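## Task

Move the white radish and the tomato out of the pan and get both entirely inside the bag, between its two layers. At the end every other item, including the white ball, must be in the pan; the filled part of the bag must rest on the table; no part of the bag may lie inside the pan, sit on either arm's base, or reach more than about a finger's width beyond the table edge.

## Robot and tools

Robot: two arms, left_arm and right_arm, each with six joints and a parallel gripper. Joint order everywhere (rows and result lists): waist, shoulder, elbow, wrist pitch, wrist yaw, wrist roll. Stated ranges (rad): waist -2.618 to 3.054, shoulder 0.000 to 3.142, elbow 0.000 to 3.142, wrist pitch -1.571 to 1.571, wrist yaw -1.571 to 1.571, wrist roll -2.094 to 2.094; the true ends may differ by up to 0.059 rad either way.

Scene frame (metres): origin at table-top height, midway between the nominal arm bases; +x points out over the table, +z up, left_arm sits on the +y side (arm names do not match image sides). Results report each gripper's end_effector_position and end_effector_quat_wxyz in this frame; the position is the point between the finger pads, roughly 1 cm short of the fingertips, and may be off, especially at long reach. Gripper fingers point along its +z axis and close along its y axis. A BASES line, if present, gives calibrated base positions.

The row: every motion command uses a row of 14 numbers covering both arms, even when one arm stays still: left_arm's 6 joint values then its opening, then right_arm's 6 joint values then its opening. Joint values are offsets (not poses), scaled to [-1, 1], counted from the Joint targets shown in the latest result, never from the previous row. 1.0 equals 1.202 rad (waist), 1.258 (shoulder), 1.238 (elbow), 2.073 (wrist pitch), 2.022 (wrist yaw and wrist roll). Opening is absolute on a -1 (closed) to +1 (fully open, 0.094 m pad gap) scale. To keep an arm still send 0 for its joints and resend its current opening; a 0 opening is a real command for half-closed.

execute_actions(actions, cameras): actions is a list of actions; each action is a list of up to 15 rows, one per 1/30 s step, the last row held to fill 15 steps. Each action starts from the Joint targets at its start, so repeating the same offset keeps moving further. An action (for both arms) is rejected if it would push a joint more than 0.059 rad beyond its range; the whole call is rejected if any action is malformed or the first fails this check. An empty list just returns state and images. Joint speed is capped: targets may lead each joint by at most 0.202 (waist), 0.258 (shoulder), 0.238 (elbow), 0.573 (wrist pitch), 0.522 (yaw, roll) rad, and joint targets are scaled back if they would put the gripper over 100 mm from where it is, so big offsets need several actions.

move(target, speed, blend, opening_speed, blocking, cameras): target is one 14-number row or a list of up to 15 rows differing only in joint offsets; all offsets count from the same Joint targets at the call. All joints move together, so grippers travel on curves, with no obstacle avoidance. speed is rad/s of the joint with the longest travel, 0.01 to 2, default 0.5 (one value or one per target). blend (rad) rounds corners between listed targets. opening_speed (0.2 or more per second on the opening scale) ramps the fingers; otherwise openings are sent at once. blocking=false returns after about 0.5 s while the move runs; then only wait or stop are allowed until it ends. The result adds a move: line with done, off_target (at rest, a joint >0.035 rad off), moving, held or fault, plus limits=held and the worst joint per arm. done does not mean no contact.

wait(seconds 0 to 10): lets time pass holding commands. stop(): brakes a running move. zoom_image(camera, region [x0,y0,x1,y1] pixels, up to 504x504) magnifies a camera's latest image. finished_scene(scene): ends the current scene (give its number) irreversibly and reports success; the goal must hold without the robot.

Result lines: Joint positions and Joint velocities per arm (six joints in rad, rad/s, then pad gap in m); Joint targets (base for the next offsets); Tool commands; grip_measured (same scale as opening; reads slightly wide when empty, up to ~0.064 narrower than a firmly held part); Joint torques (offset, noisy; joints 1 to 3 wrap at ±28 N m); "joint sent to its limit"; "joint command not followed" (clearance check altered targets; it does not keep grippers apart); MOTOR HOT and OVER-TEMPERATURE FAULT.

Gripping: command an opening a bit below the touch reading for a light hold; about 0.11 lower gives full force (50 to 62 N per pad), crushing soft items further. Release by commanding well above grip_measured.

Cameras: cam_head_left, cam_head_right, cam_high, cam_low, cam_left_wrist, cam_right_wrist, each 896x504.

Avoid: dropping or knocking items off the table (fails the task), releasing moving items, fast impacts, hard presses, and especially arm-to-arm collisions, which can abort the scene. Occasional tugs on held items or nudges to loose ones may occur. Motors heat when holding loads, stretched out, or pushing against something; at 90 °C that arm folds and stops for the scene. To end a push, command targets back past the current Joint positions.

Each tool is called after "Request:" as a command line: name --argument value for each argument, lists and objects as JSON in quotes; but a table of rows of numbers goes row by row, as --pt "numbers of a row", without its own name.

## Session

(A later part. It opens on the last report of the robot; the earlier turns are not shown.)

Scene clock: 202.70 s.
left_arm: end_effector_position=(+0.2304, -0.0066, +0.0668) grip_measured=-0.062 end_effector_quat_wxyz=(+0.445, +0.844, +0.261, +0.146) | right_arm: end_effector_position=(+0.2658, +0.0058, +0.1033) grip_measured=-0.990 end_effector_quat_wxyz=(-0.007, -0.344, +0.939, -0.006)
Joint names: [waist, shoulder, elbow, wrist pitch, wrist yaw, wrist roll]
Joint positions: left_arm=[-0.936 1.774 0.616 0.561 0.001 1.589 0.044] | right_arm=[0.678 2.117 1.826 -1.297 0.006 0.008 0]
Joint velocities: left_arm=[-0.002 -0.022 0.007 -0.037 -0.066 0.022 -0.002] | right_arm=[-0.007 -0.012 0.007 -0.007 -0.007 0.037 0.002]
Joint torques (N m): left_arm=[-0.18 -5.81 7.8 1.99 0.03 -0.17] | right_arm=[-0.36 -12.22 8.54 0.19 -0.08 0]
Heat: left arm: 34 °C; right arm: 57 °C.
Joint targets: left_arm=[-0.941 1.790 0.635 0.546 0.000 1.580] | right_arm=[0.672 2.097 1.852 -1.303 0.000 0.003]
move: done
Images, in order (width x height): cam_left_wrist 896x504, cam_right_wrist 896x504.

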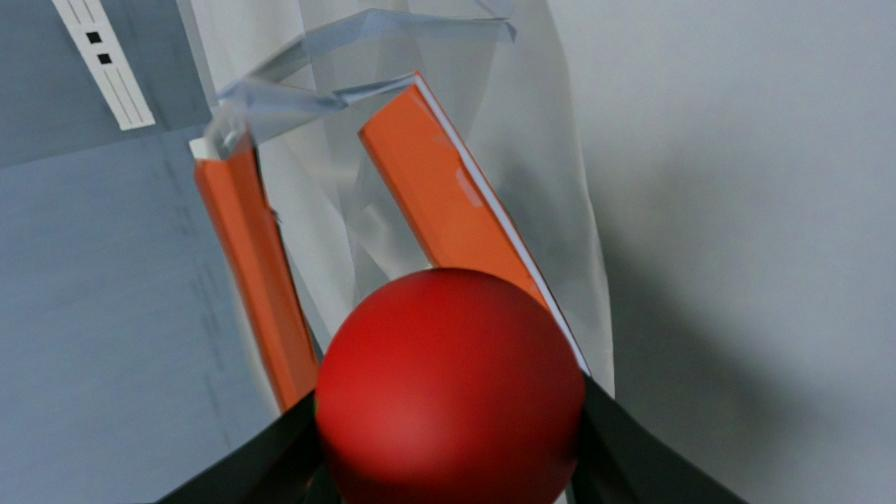

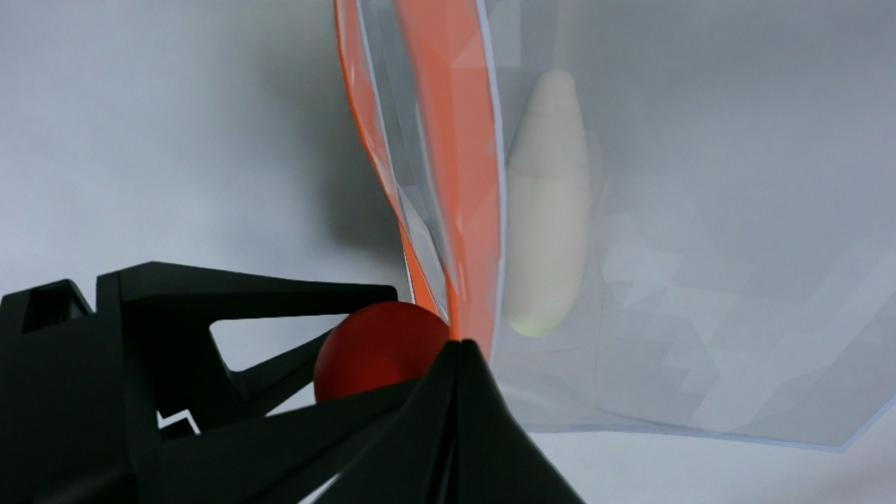

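Request:
move --pt "0 -0.1121 -0.1309 0.0164 0 0 -0.12 0 0 0 0 0 0 -1" --pt "0 -0.0231 -0.0666 0.0328 0 0 -0.12 0 0 0 0 0 0 -1" --speed '[0.25, 0.2]' --cameras '["cam_left_wrist", "cam_right_wrist"]'

Scene clock: 207.60 s.
left_arm: end_effector_position=(+0.2191, +0.0093, +0.0582) grip_measured=-0.062 end_effector_quat_wxyz=(+0.441, +0.846, +0.262, +0.145) | right_arm: end_effector_position=(+0.2658, +0.0058, +0.1033) grip_measured=-0.990 end_effector_quat_wxyz=(-0.007, -0.344, +0.939, -0.006)
Joint names: [waist, shoulder, elbow, wrist pitch, wrist yaw, wrist roll]
Joint positions: left_arm=[-0.936 1.746 0.534 0.607 0.001 1.589 0.044] | right_arm=[0.678 2.117 1.826 -1.297 0.006 0.008 0]
Joint velocities: left_arm=[-0.007 -0.017 -0.002 0.037 0.007 0.007 -0.001] | right_arm=[-0.002 -0.002 -0.017 0.022 -0.022 0.022 0]
Joint torques (N m): left_arm=[-0.2 -5.42 7.42 2.21 0.02 -0.16] | right_arm=[-0.4 -12.21 8.55 0.2 -0.08 0]
Heat: left arm: 34 °C; right arm: 57 °C.
Joint targets: left_arm=[-0.941 1.761 0.553 0.614 0.000 1.580] | right_arm=[0.672 2.097 1.852 -1.302 0.000 0.003]
move: done
Images, in order (width x height): cam_left_wrist 896x504, cam_right_wrist 896x504.

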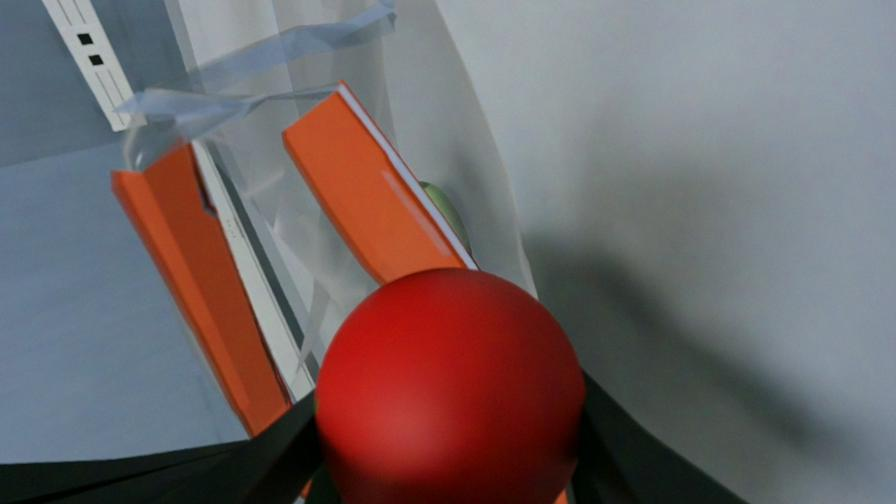

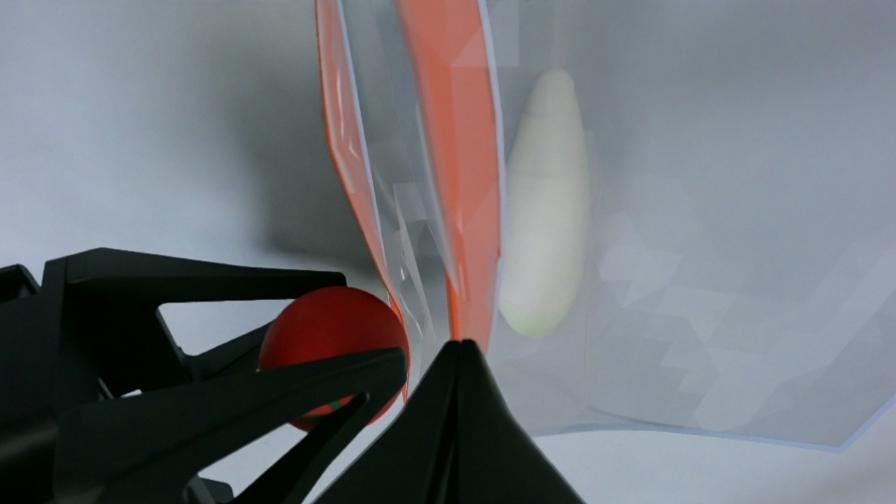

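Request:
move --pt "0 -0.1065 -0.1171 0.0053 0 0 -0.12 0 0 0 0 0 0 -1" --pt "0.0587 -0.1065 -0.1171 0.0053 0 0 -0.12 0 0 0 0 0 0 -1" --pt "0.0587 -0.0238 -0.0355 0.0063 0 0 -0.12 0 0 0 0 0 0 -1" --speed 0.2 --cameras '["cam_left_wrist", "cam_right_wrist"]'

Scene clock: 211.13 s.
left_arm: end_effector_position=(+0.2323, +0.0323, +0.0580) grip_measured=-0.062 end_effector_quat_wxyz=(+0.437, +0.837, +0.287, +0.158) | right_arm: end_effector_position=(+0.2658, +0.0058, +0.1033) grip_measured=-0.990 end_effector_quat_wxyz=(-0.007, -0.344, +0.939, -0.006)
Joint names: [waist, shoulder, elbow, wrist pitch, wrist yaw, wrist roll]
Joint positions: left_arm=[-0.876 1.716 0.491 0.621 0.001 1.589 0.044] | right_arm=[0.678 2.117 1.826 -1.297 0.006 0.008 0]
Joint velocities: left_arm=[0.002 -0.017 -0.002 0.007 0.037 -0.037 -0.001] | right_arm=[0.012 -0.002 -0.012 -0.081 -0.037 -0.007 -0.001]
Joint torques (N m): left_arm=[0.54 -5.08 7.3 2.22 0.03 -0.17] | right_arm=[-0.49 -12.21 8.54 0.19 -0.08 0]
Heat: left arm: 35 °C; right arm: 57 °C.
Joint targets: left_arm=[-0.871 1.731 0.509 0.627 0.000 1.580] | right_arm=[0.672 2.097 1.852 -1.302 0.000 0.003]
move: done
Images, in order (width x height): cam_left_wrist 896x504, cam_right_wrist 896x504.

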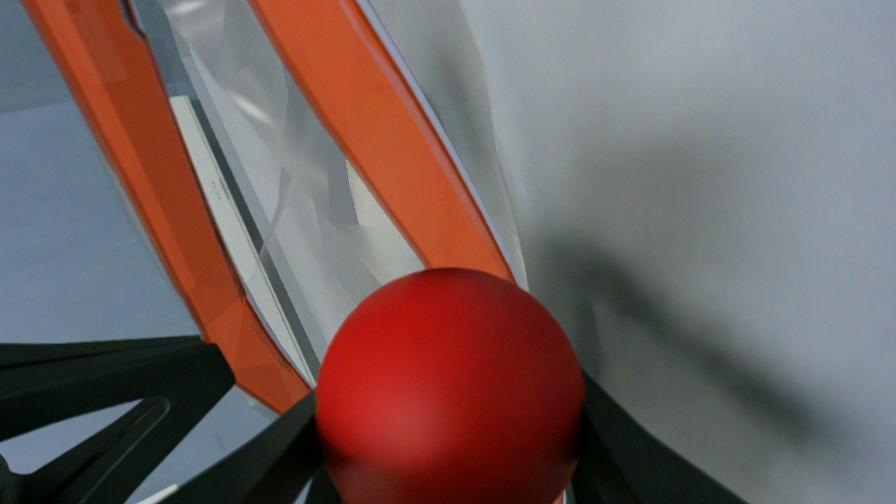

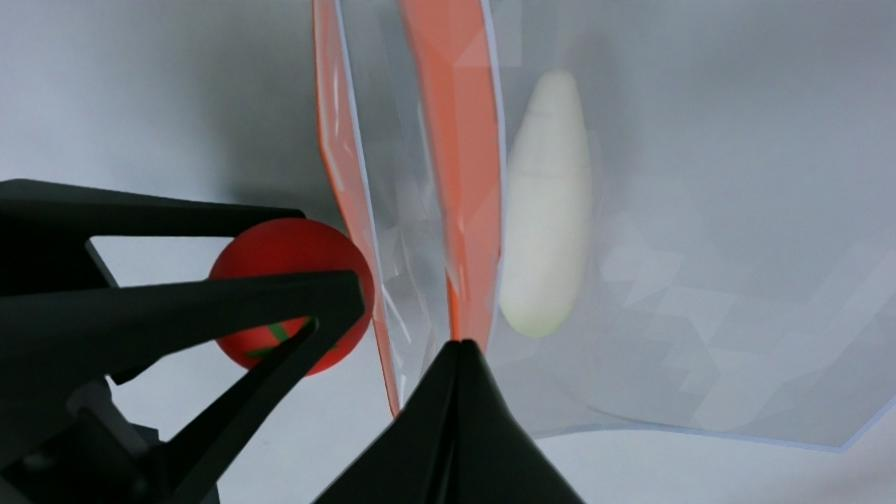

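Request:
move --pt "0 -0.0493 -0.0897 0.0241 0 0 -0.12 0 0 0 0 0 0 -1" --pt "0.0383 -0.0493 -0.0897 0.0241 0 0 -0.12 0 0 0 0 0 0 -1" --pt "0.0383 0.0386 -0.0089 0.0289 0 0 -0.12 0 0 0 0 0 0 -1" --speed 0.2 --cameras '["cam_left_wrist", "cam_right_wrist"]'

Scene clock: 214.47 s.
left_arm: end_effector_position=(+0.2465, +0.0444, +0.0479) grip_measured=-0.062 end_effector_quat_wxyz=(+0.433, +0.831, +0.307, +0.169) | right_arm: end_effector_position=(+0.2658, +0.0058, +0.1033) grip_measured=-0.990 end_effector_quat_wxyz=(-0.007, -0.344, +0.939, -0.006)
Joint names: [waist, shoulder, elbow, wrist pitch, wrist yaw, wrist roll]
Joint positions: left_arm=[-0.829 1.765 0.481 0.68 0.001 1.589 0.044] | right_arm=[0.678 2.117 1.826 -1.297 0.006 0.008 0]
Joint velocities: left_arm=[-0.002 0.012 -0.007 -0.022 -0.007 -0.007 0] | right_arm=[-0.007 0.007 0.032 -0.037 0.037 -0.037 0]
Joint torques (N m): left_arm=[0.55 -5.24 6.91 2.23 0.04 -0.17] | right_arm=[-0.46 -12.21 8.53 0.2 -0.08 0]
Heat: left arm: 35 °C; right arm: 57 °C.
Joint targets: left_arm=[-0.825 1.780 0.498 0.687 0.000 1.580] | right_arm=[0.672 2.097 1.852 -1.302 0.000 0.003]
move: done
Images, in order (width x height): cam_left_wrist 896x504, cam_right_wrist 896x504.

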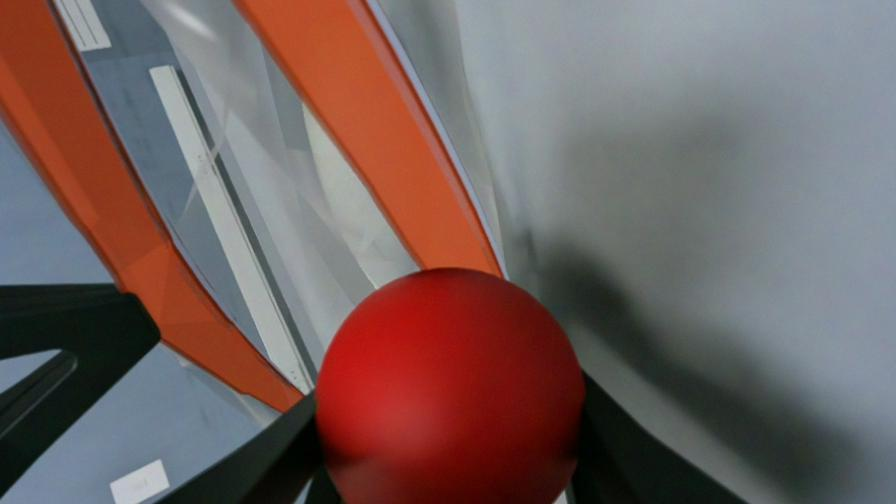

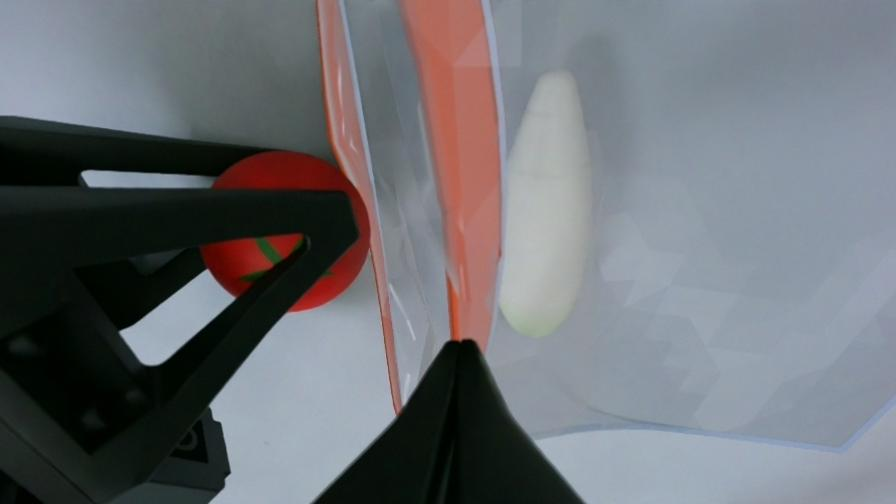

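Request:
move --pt "0 -0.0382 0.004 -0.0188 0 0 -0.12 0 0 0 0 0 0 -1" --pt "0 0.0421 0.0937 -0.0347 0 0 -0.12 0 0 0 0 0 0 -1" --speed '[0.2, 0.15]' --cameras '["cam_left_wrist", "cam_right_wrist"]'

Scene clock: 216.43 s.
left_arm: end_effector_position=(+0.2655, +0.0230, +0.0560) grip_measured=-0.062 end_effector_quat_wxyz=(+0.439, +0.828, +0.306, +0.171) | right_arm: end_effector_position=(+0.2658, +0.0058, +0.1033) grip_measured=-0.990 end_effector_quat_wxyz=(-0.007, -0.344, +0.939, -0.006)
Joint names: [waist, shoulder, elbow, wrist pitch, wrist yaw, wrist roll]
Joint positions: left_arm=[-0.829 1.817 0.596 0.63 0.001 1.589 0.044] | right_arm=[0.678 2.117 1.826 -1.297 0.006 0.008 0]
Joint velocities: left_arm=[-0.002 0.002 -0.012 0.007 -0.022 0.022 0.001] | right_arm=[-0.007 0.007 -0.022 -0.081 -0.066 -0.007 0]
Joint torques (N m): left_arm=[0.57 -5.9 7.39 2 0.03 -0.17] | right_arm=[-0.46 -12.22 8.54 0.2 -0.08 -0.01]
Heat: left arm: 35 °C; right arm: 57 °C.
Joint targets: left_arm=[-0.825 1.833 0.614 0.615 0.000 1.580] | right_arm=[0.672 2.097 1.852 -1.302 0.000 0.003]
move: done
Images, in order (width x height): cam_left_wrist 896x504, cam_right_wrist 896x504.

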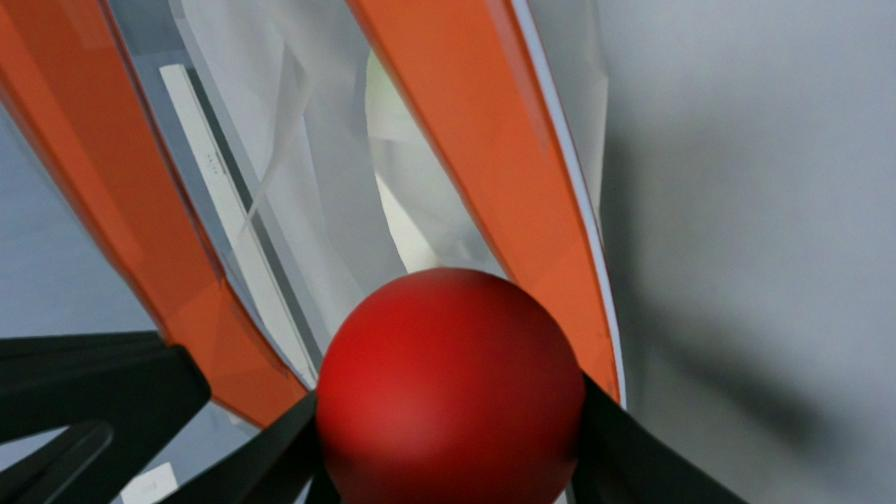

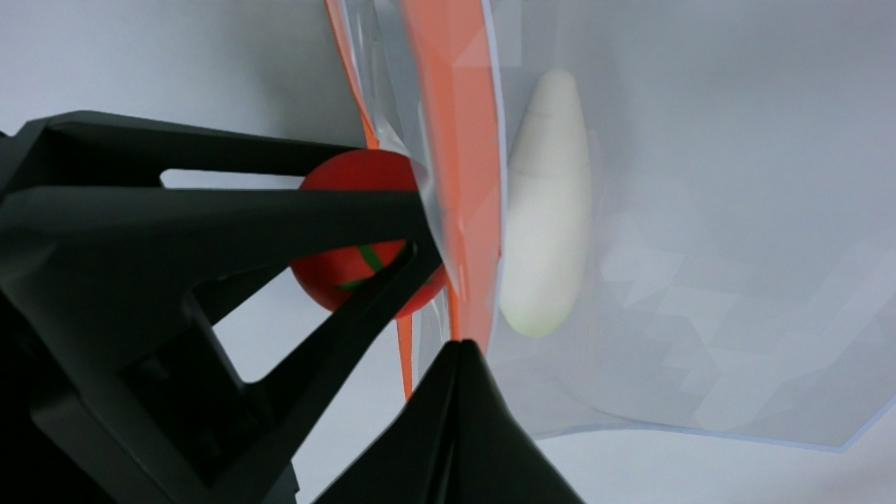

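Request:
move --target '[0, 0.0326, 0.0707, -0.0222, 0, 0, -0.12, 0, 0, 0, 0, 0, 0, -1]' --speed 0.12 --cameras '["cam_left_wrist", "cam_right_wrist"]'

Scene clock: 218.50 s.
left_arm: end_effector_position=(+0.2786, +0.0083, +0.0598) grip_measured=-0.063 end_effector_quat_wxyz=(+0.438, +0.828, +0.306, +0.171) | right_arm: end_effector_position=(+0.2661, +0.0054, +0.1033) grip_measured=-0.990 end_effector_quat_wxyz=(-0.007, -0.344, +0.939, -0.006)
Joint names: [waist, shoulder, elbow, wrist pitch, wrist yaw, wrist roll]
Joint positions: left_arm=[-0.829 1.857 0.682 0.583 0.001 1.589 0.044] | right_arm=[0.676 2.117 1.826 -1.297 0.006 0.008 0]
Joint velocities: left_arm=[0.002 -0.017 0.022 -0.022 0.007 -0.007 -0.001] | right_arm=[0.002 -0.002 0.007 -0.051 0.037 -0.11 -0.001]
Joint torques (N m): left_arm=[0.55 -6.43 7.75 2.01 0.03 -0.16] | right_arm=[-0.38 -12.21 8.53 0.2 -0.09 -0.01]
Heat: left arm: 35 °C; right arm: 57 °C.
Joint targets: left_arm=[-0.825 1.874 0.701 0.569 0.000 1.580] | right_arm=[0.672 2.097 1.852 -1.302 0.000 0.003]
move: done
Images, in order (width x height): cam_left_wrist 896x504, cam_right_wrist 896x504.

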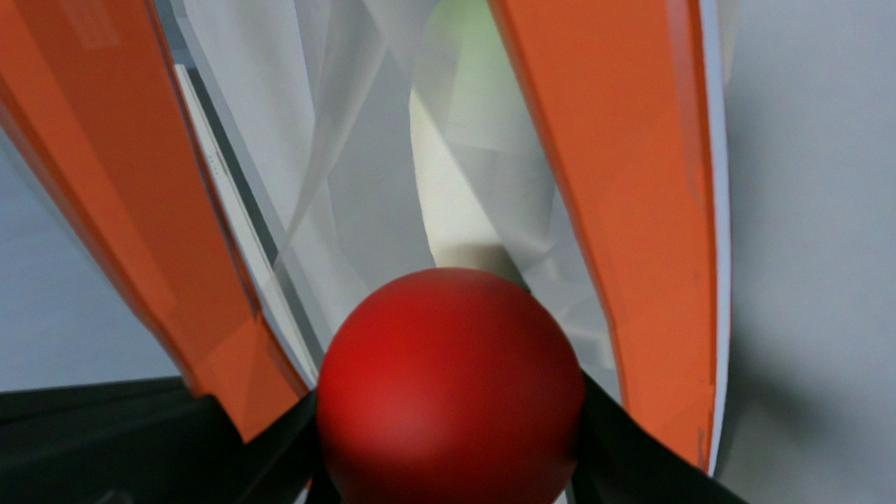

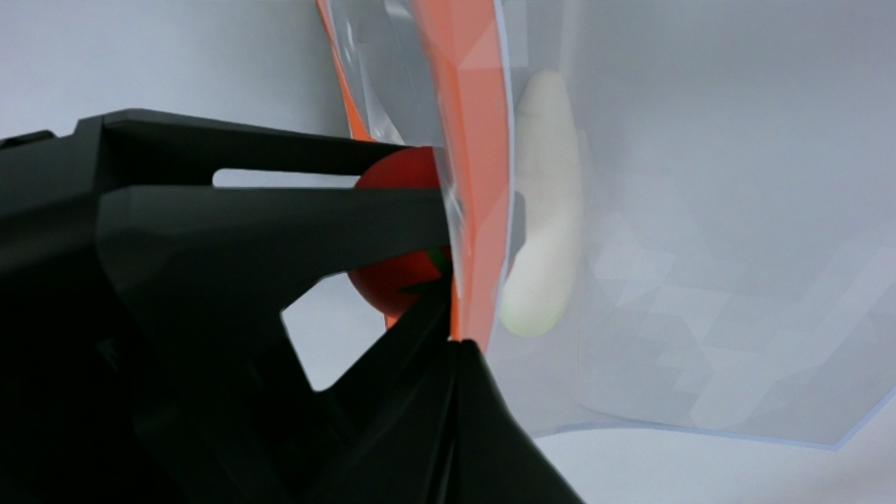

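Request:
move --target '[0, 0.0771, 0.0016, 0.0521, 0, 0, -0.12, 0, 0, 0, 0, 0, 0, -1]' --speed 0.15 --cameras '["cam_left_wrist", "cam_right_wrist"]'

Scene clock: 219.60 s.
left_arm: end_effector_position=(+0.2780, +0.0090, +0.0441) grip_measured=-0.063 end_effector_quat_wxyz=(+0.428, +0.833, +0.308, +0.167) | right_arm: end_effector_position=(+0.2661, +0.0054, +0.1033) grip_measured=-0.990 end_effector_quat_wxyz=(-0.007, -0.344, +0.939, -0.006)
Joint names: [waist, shoulder, elbow, wrist pitch, wrist yaw, wrist roll]
Joint positions: left_arm=[-0.829 1.906 0.684 0.606 0.001 1.589 0.044] | right_arm=[0.676 2.117 1.826 -1.297 0.006 0.008 0]
Joint velocities: left_arm=[-0.017 -0.002 -0.012 0.037 -0.007 -0.081 0.001] | right_arm=[-0.002 0.002 -0.012 0.007 -0.051 0.037 -0.001]
Joint torques (N m): left_arm=[0.23 -8.01 5.59 2.12 0.04 -0.08] | right_arm=[-0.32 -12.19 8.54 0.19 -0.05 0]
Heat: left arm: 35 °C; right arm: 57 °C.
Joint targets: left_arm=[-0.829 1.904 0.684 0.605 0.001 1.589] | right_arm=[0.672 2.097 1.852 -1.302 0.000 0.003]
move: held (left_arm; a check stopped the path); limits=held; left_arm: the wrist pitch is farthest, 0.071 rad from its target
joint command not followed: on one or more control steps a check withheld the commanded joint targets of the left arm, and it was not sent them on those steps.
cause: the commanded joint targets, or the way to them, would bring a part of the robot too close to another arm (this arm's wrist (the part past the wrist pitch) and the right arm's gripper housing, along the way the arms are being sent, or toward where that arm still pushes).
Images, in order (width x height): cam_left_wrist 896x504, cam_right_wrist 896x504.

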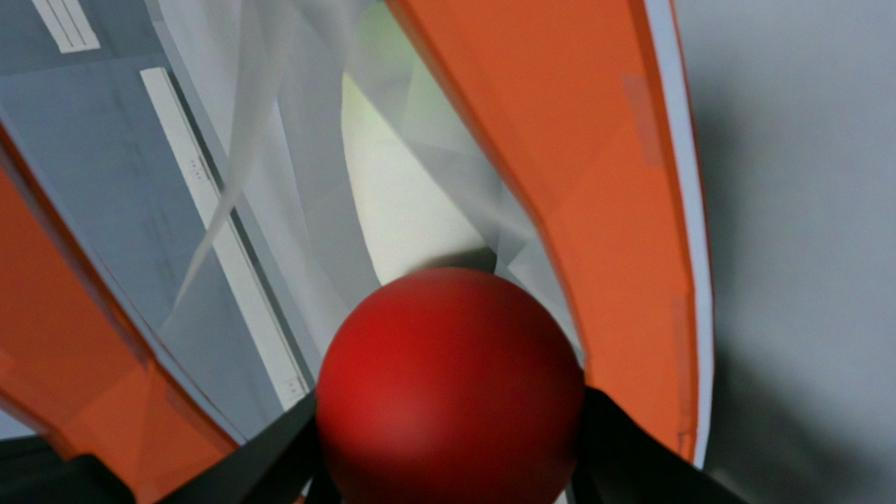

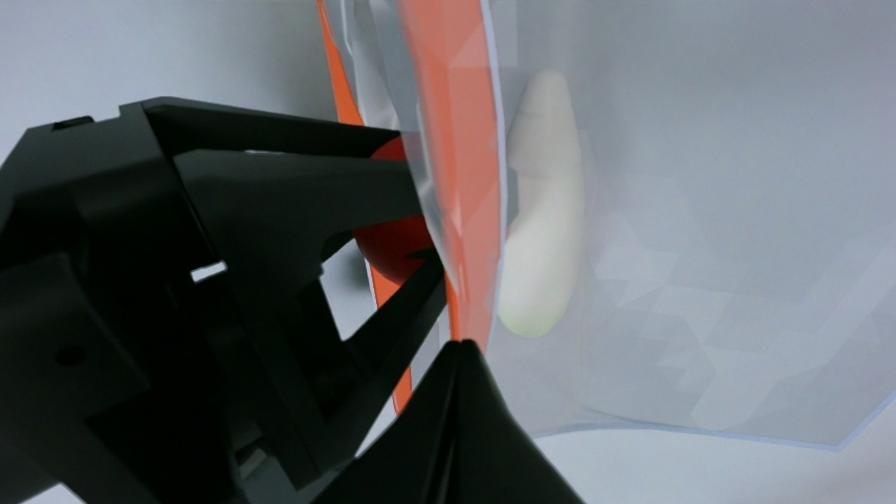

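Request:
execute_actions --actions '[]' --cameras '["cam_left_wrist","cam_right_wrist"]'

Scene clock: 221.97 s.
left_arm: end_effector_position=(+0.2780, +0.0090, +0.0441) grip_measured=-0.063 end_effector_quat_wxyz=(+0.428, +0.833, +0.308, +0.167) | right_arm: end_effector_position=(+0.2661, +0.0054, +0.1033) grip_measured=-0.990 end_effector_quat_wxyz=(-0.007, -0.344, +0.939, -0.006)
Joint names: [waist, shoulder, elbow, wrist pitch, wrist yaw, wrist roll]
Joint positions: left_arm=[-0.829 1.906 0.684 0.606 0.001 1.589 0.044] | right_arm=[0.676 2.117 1.826 -1.297 0.006 0.008 0]
Joint velocities: left_arm=[0.032 -0.017 0.017 -0.022 0.095 0.007 -0.001] | right_arm=[-0.002 -0.002 -0.007 -0.051 -0.051 0.051 0.001]
Joint torques (N m): left_arm=[0.23 -8.01 5.57 2.13 0.05 -0.09] | right_arm=[-0.36 -12.22 8.53 0.19 -0.08 0]
Heat: left arm: 35 °C; right arm: 58 °C.
Joint targets: left_arm=[-0.829 1.904 0.684 0.605 0.001 1.589] | right_arm=[0.672 2.097 1.852 -1.302 0.000 0.003]
Tool commands: left_gripper/opening=-0.12 right_gripper/opening=-1.0
Images, in order (width x height): cam_left_wrist 896x504, cam_right_wrist 896x504.

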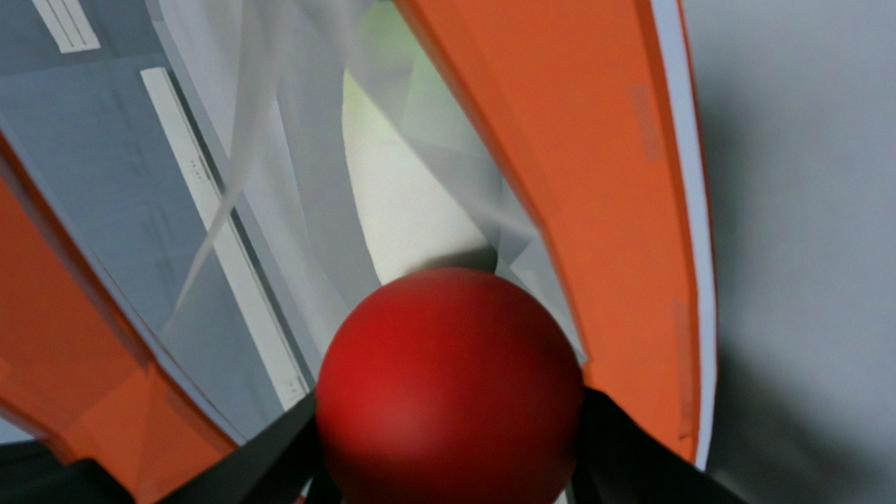

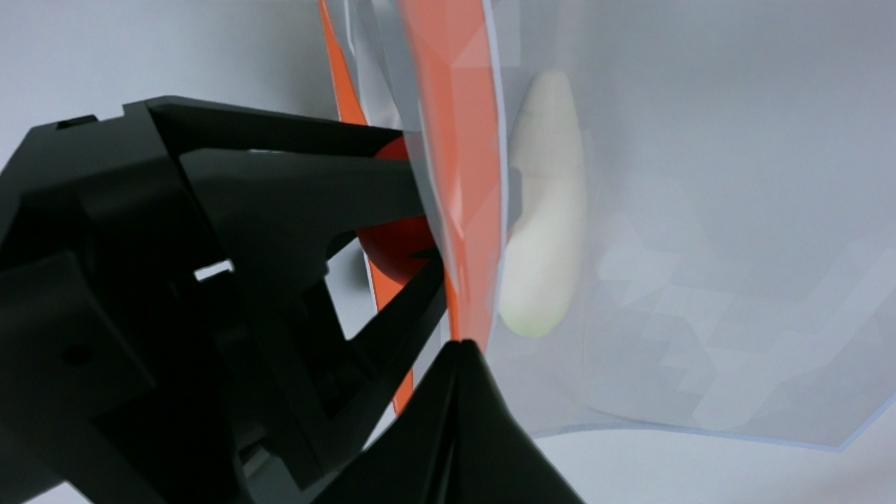

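Request:
move --target '[0, 0.115, -0.088, 0.197, 0, 0, -0.12, 0, 0, 0, 0, 0, 0, -1]' --speed 0.25 --cameras '["cam_left_wrist","cam_right_wrist"]'

Scene clock: 224.60 s.
left_arm: end_effector_position=(+0.2789, +0.0080, +0.0414) grip_measured=-0.063 end_effector_quat_wxyz=(+0.498, +0.793, +0.293, +0.194) | right_arm: end_effector_position=(+0.2661, +0.0054, +0.1033) grip_measured=-0.990 end_effector_quat_wxyz=(-0.007, -0.344, +0.939, -0.006)
Joint names: [waist, shoulder, elbow, wrist pitch, wrist yaw, wrist roll]
Joint positions: left_arm=[-0.829 2.033 0.583 1.006 0.001 1.589 0.044] | right_arm=[0.676 2.117 1.826 -1.297 0.006 0.008 0]
Joint velocities: left_arm=[0.007 -0.017 -0.007 -0.007 0.022 -0.022 0.002] | right_arm=[-0.007 0.007 0.007 -0.066 0.051 0.037 0]
Joint torques (N m): left_arm=[0.2 -6.64 3.55 2.37 0.03 -0.1] | right_arm=[-0.36 -12.19 8.53 0.2 -0.08 0]
Heat: left arm: 35 °C; right arm: 58 °C.
Joint targets: left_arm=[-0.829 2.049 0.575 1.014 0.001 1.589] | right_arm=[0.672 2.097 1.852 -1.302 0.000 0.003]
move: done
Images, in order (width x height): cam_left_wrist 896x504, cam_right_wrist 896x504.

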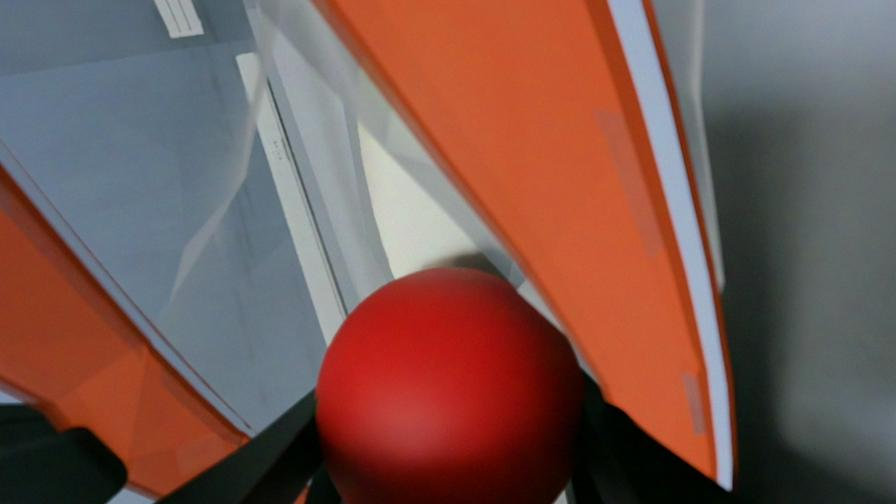

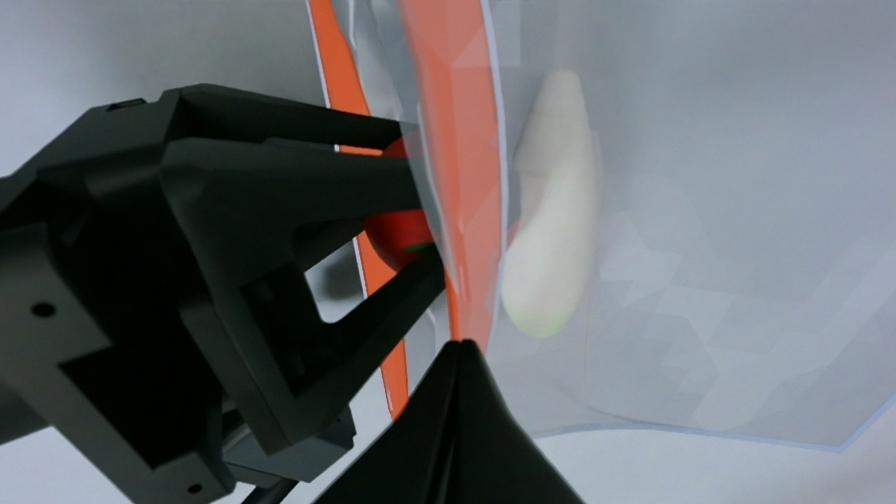

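Request:
move --target '[0.020, -0.0743, 0.0549, -0.0878, 0, 0, -0.12, 0, 0, 0, 0, 0, 0, -1]' --speed 0.25 --cameras '["cam_left_wrist","cam_right_wrist"]'

Scene clock: 229.50 s.
left_arm: end_effector_position=(+0.2866, +0.0110, +0.0431) grip_measured=-0.063 end_effector_quat_wxyz=(+0.471, +0.806, +0.305, +0.188) | right_arm: end_effector_position=(+0.2661, +0.0054, +0.1033) grip_measured=-0.990 end_effector_quat_wxyz=(-0.007, -0.344, +0.939, -0.006)
Joint names: [waist, shoulder, elbow, wrist pitch, wrist yaw, wrist roll]
Joint positions: left_arm=[-0.812 1.981 0.628 0.847 0.001 1.589 0.044] | right_arm=[0.676 2.117 1.826 -1.297 0.006 0.008 0]
Joint velocities: left_arm=[0.012 -0.012 0.007 0.022 -0.022 -0.066 0] | right_arm=[-0.002 -0.007 -0.007 -0.081 0.022 -0.022 0]
Joint torques (N m): left_arm=[0.7 -9.96 6.35 2.1 0.03 -0.09] | right_arm=[-0.38 -12.21 8.54 0.2 -0.08 0]
Heat: left arm: 36 °C; right arm: 58 °C.
Joint targets: left_arm=[-0.805 1.956 0.643 0.832 0.001 1.589] | right_arm=[0.672 2.097 1.852 -1.302 0.000 0.003]
move: done
Images, in order (width x height): cam_left_wrist 896x504, cam_right_wrist 896x504.

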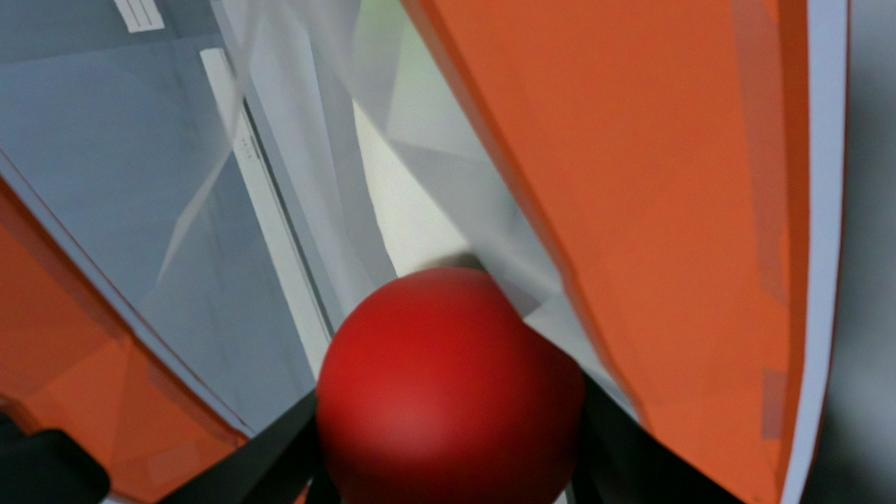

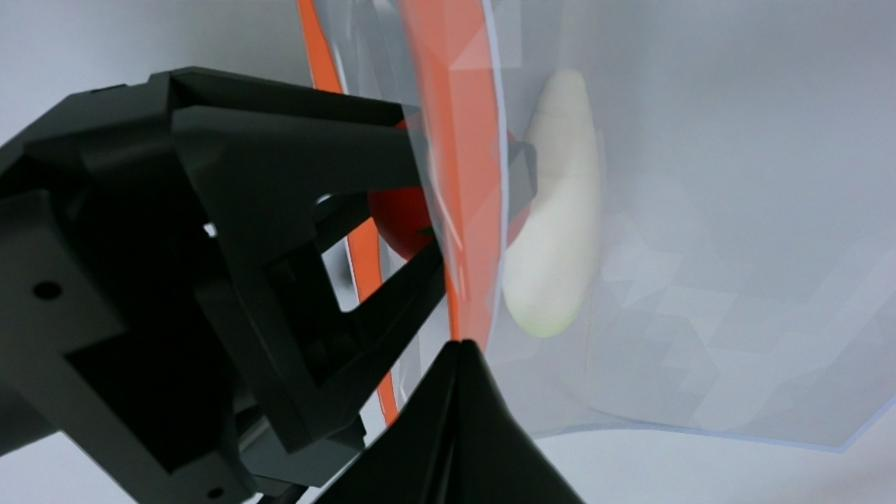

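Request:
move --target '[0.0, -0.014, 0.006, 0, 0, 0, 0.05, 0, 0, 0, 0, 0, 0, -1]' --speed 0.2 --opening_speed 0.2 --cameras '["cam_left_wrist","cam_right_wrist"]'

Scene clock: 230.90 s.
left_arm: end_effector_position=(+0.2889, +0.0085, +0.0515) grip_measured=+0.050 end_effector_quat_wxyz=(+0.479, +0.801, +0.304, +0.191) | right_arm: end_effector_position=(+0.2661, +0.0054, +0.1033) grip_measured=-0.990 end_effector_quat_wxyz=(-0.007, -0.344, +0.939, -0.006)
Joint names: [waist, shoulder, elbow, wrist pitch, wrist yaw, wrist roll]
Joint positions: left_arm=[-0.812 1.965 0.634 0.844 0.001 1.589 0.049] | right_arm=[0.676 2.117 1.826 -1.297 0.006 0.008 0]
Joint velocities: left_arm=[0.002 -0.012 -0.007 -0.11 0.007 0.037 0] | right_arm=[-0.002 0.007 -0.007 0.007 0.081 0.051 0.001]
Joint torques (N m): left_arm=[0.7 -10.1 6.64 2.13 0.03 -0.09] | right_arm=[-0.38 -12.22 8.54 0.2 -0.09 0.01]
Heat: left arm: 36 °C; right arm: 58 °C.
Joint targets: left_arm=[-0.805 1.938 0.650 0.832 0.001 1.589] | right_arm=[0.672 2.097 1.852 -1.302 0.000 0.003]
move: done
Images, in order (width x height): cam_left_wrist 896x504, cam_right_wrist 896x504.

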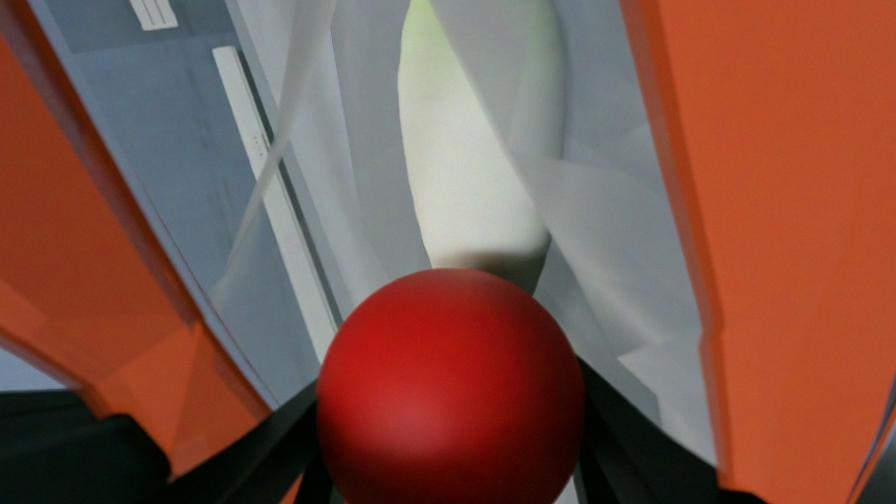

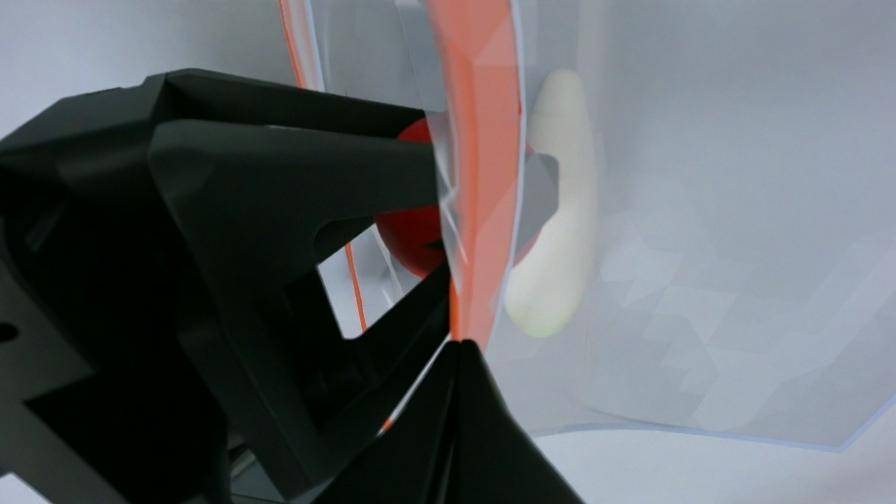

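Request:
move --target '[0.0, 0, 0, 0, 0, 0, 0.14, 0, 0, 0, 0, 0, 0, -1]' --speed 0.2 --opening_speed 0.2 --cameras '["cam_left_wrist","cam_right_wrist"]'

Request:
move --target '[0.0, 0, 0, 0, 0, 0, 0.24, 0, 0, 0, 0, 0, 0, -1]' --speed 0.2 --opening_speed 0.2 --cameras '["cam_left_wrist","cam_right_wrist"]'

Scene clock: 231.93 s.
left_arm: end_effector_position=(+0.2889, +0.0085, +0.0515) grip_measured=+0.138 end_effector_quat_wxyz=(+0.479, +0.801, +0.304, +0.191) | right_arm: end_effector_position=(+0.2661, +0.0054, +0.1033) grip_measured=-0.990 end_effector_quat_wxyz=(-0.007, -0.344, +0.939, -0.006)
Joint names: [waist, shoulder, elbow, wrist pitch, wrist yaw, wrist roll]
Joint positions: left_arm=[-0.812 1.965 0.634 0.844 0.001 1.589 0.053] | right_arm=[0.676 2.117 1.826 -1.298 0.006 0.008 0]
Joint velocities: left_arm=[-0.002 0.002 -0.002 -0.037 -0.022 0.037 0] | right_arm=[-0.002 0.012 0.007 0.066 0.095 -0.007 0]
Joint torques (N m): left_arm=[0.73 -10.07 6.67 2.13 0.04 -0.09] | right_arm=[-0.49 -12.21 8.54 0.2 -0.07 0]
Heat: left arm: 36 °C; right arm: 58 °C.
Joint targets: left_arm=[-0.805 1.938 0.650 0.832 0.001 1.589] | right_arm=[0.672 2.097 1.852 -1.303 0.000 0.003]
move: done
Images, in order (width x height): cam_left_wrist 896x504, cam_right_wrist 896x504.

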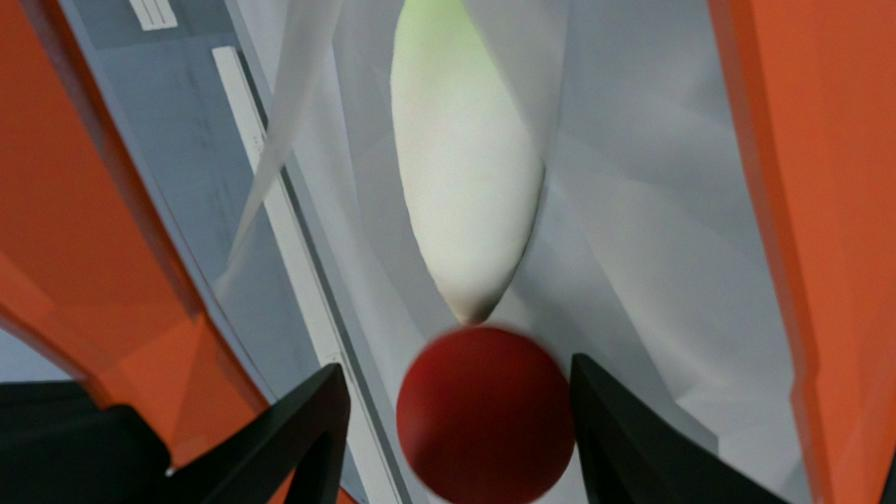

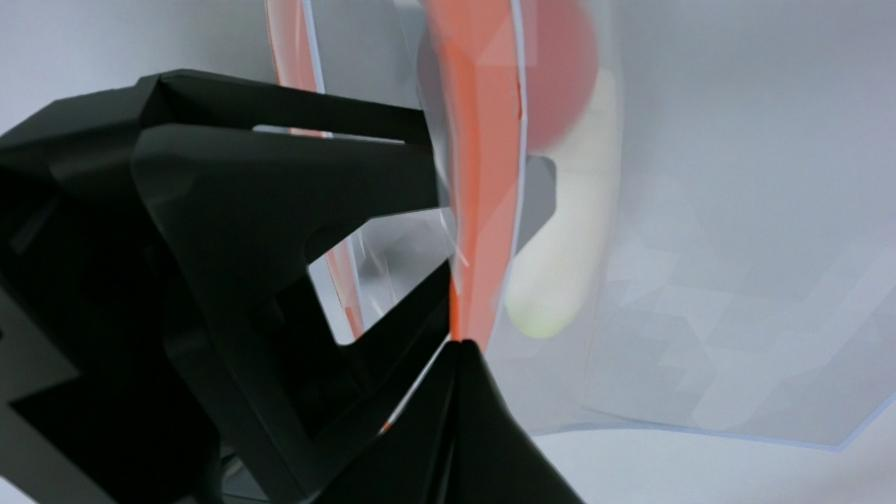

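Scene clock: 232.63 s.
left_arm: end_effector_position=(+0.2886, +0.0088, +0.0507) grip_measured=+0.238 end_effector_quat_wxyz=(+0.478, +0.802, +0.304, +0.191) | right_arm: end_effector_position=(+0.2659, +0.0053, +0.1033) grip_measured=-0.990 end_effector_quat_wxyz=(-0.008, -0.344, +0.939, -0.006)
Joint names: [waist, shoulder, elbow, wrist pitch, wrist yaw, wrist roll]
Joint positions: left_arm=[-0.812 1.965 0.634 0.841 0.001 1.589 0.058] | right_arm=[0.676 2.117 1.826 -1.298 0.006 0.008 0]
Joint velocities: left_arm=[-0.002 -0.007 -0.002 0.037 -0.022 0.007 0] | right_arm=[-0.002 -0.002 -0.002 0.095 -0.022 0.007 0]
Joint torques (N m): left_arm=[0.73 -10.06 6.64 2.16 0.04 -0.1] | right_arm=[-0.38 -12.21 8.54 0.2 -0.08 0]
Heat: left arm: 36 °C; right arm: 58 °C.
Joint targets: left_arm=[-0.805 1.938 0.650 0.832 0.001 1.589] | right_arm=[0.672 2.097 1.852 -1.303 0.000 0.003]
move: done
Images, in order (width x height): cam_left_wrist 896x504, cam_right_wrist 896x504.

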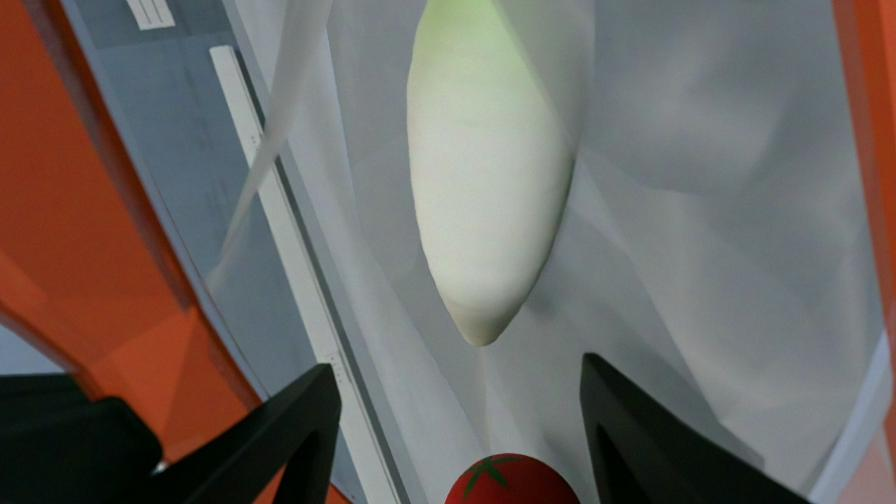

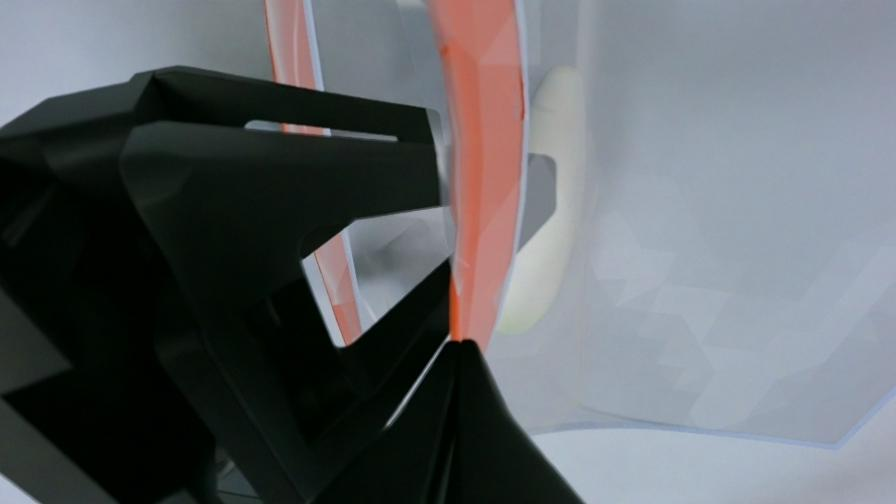

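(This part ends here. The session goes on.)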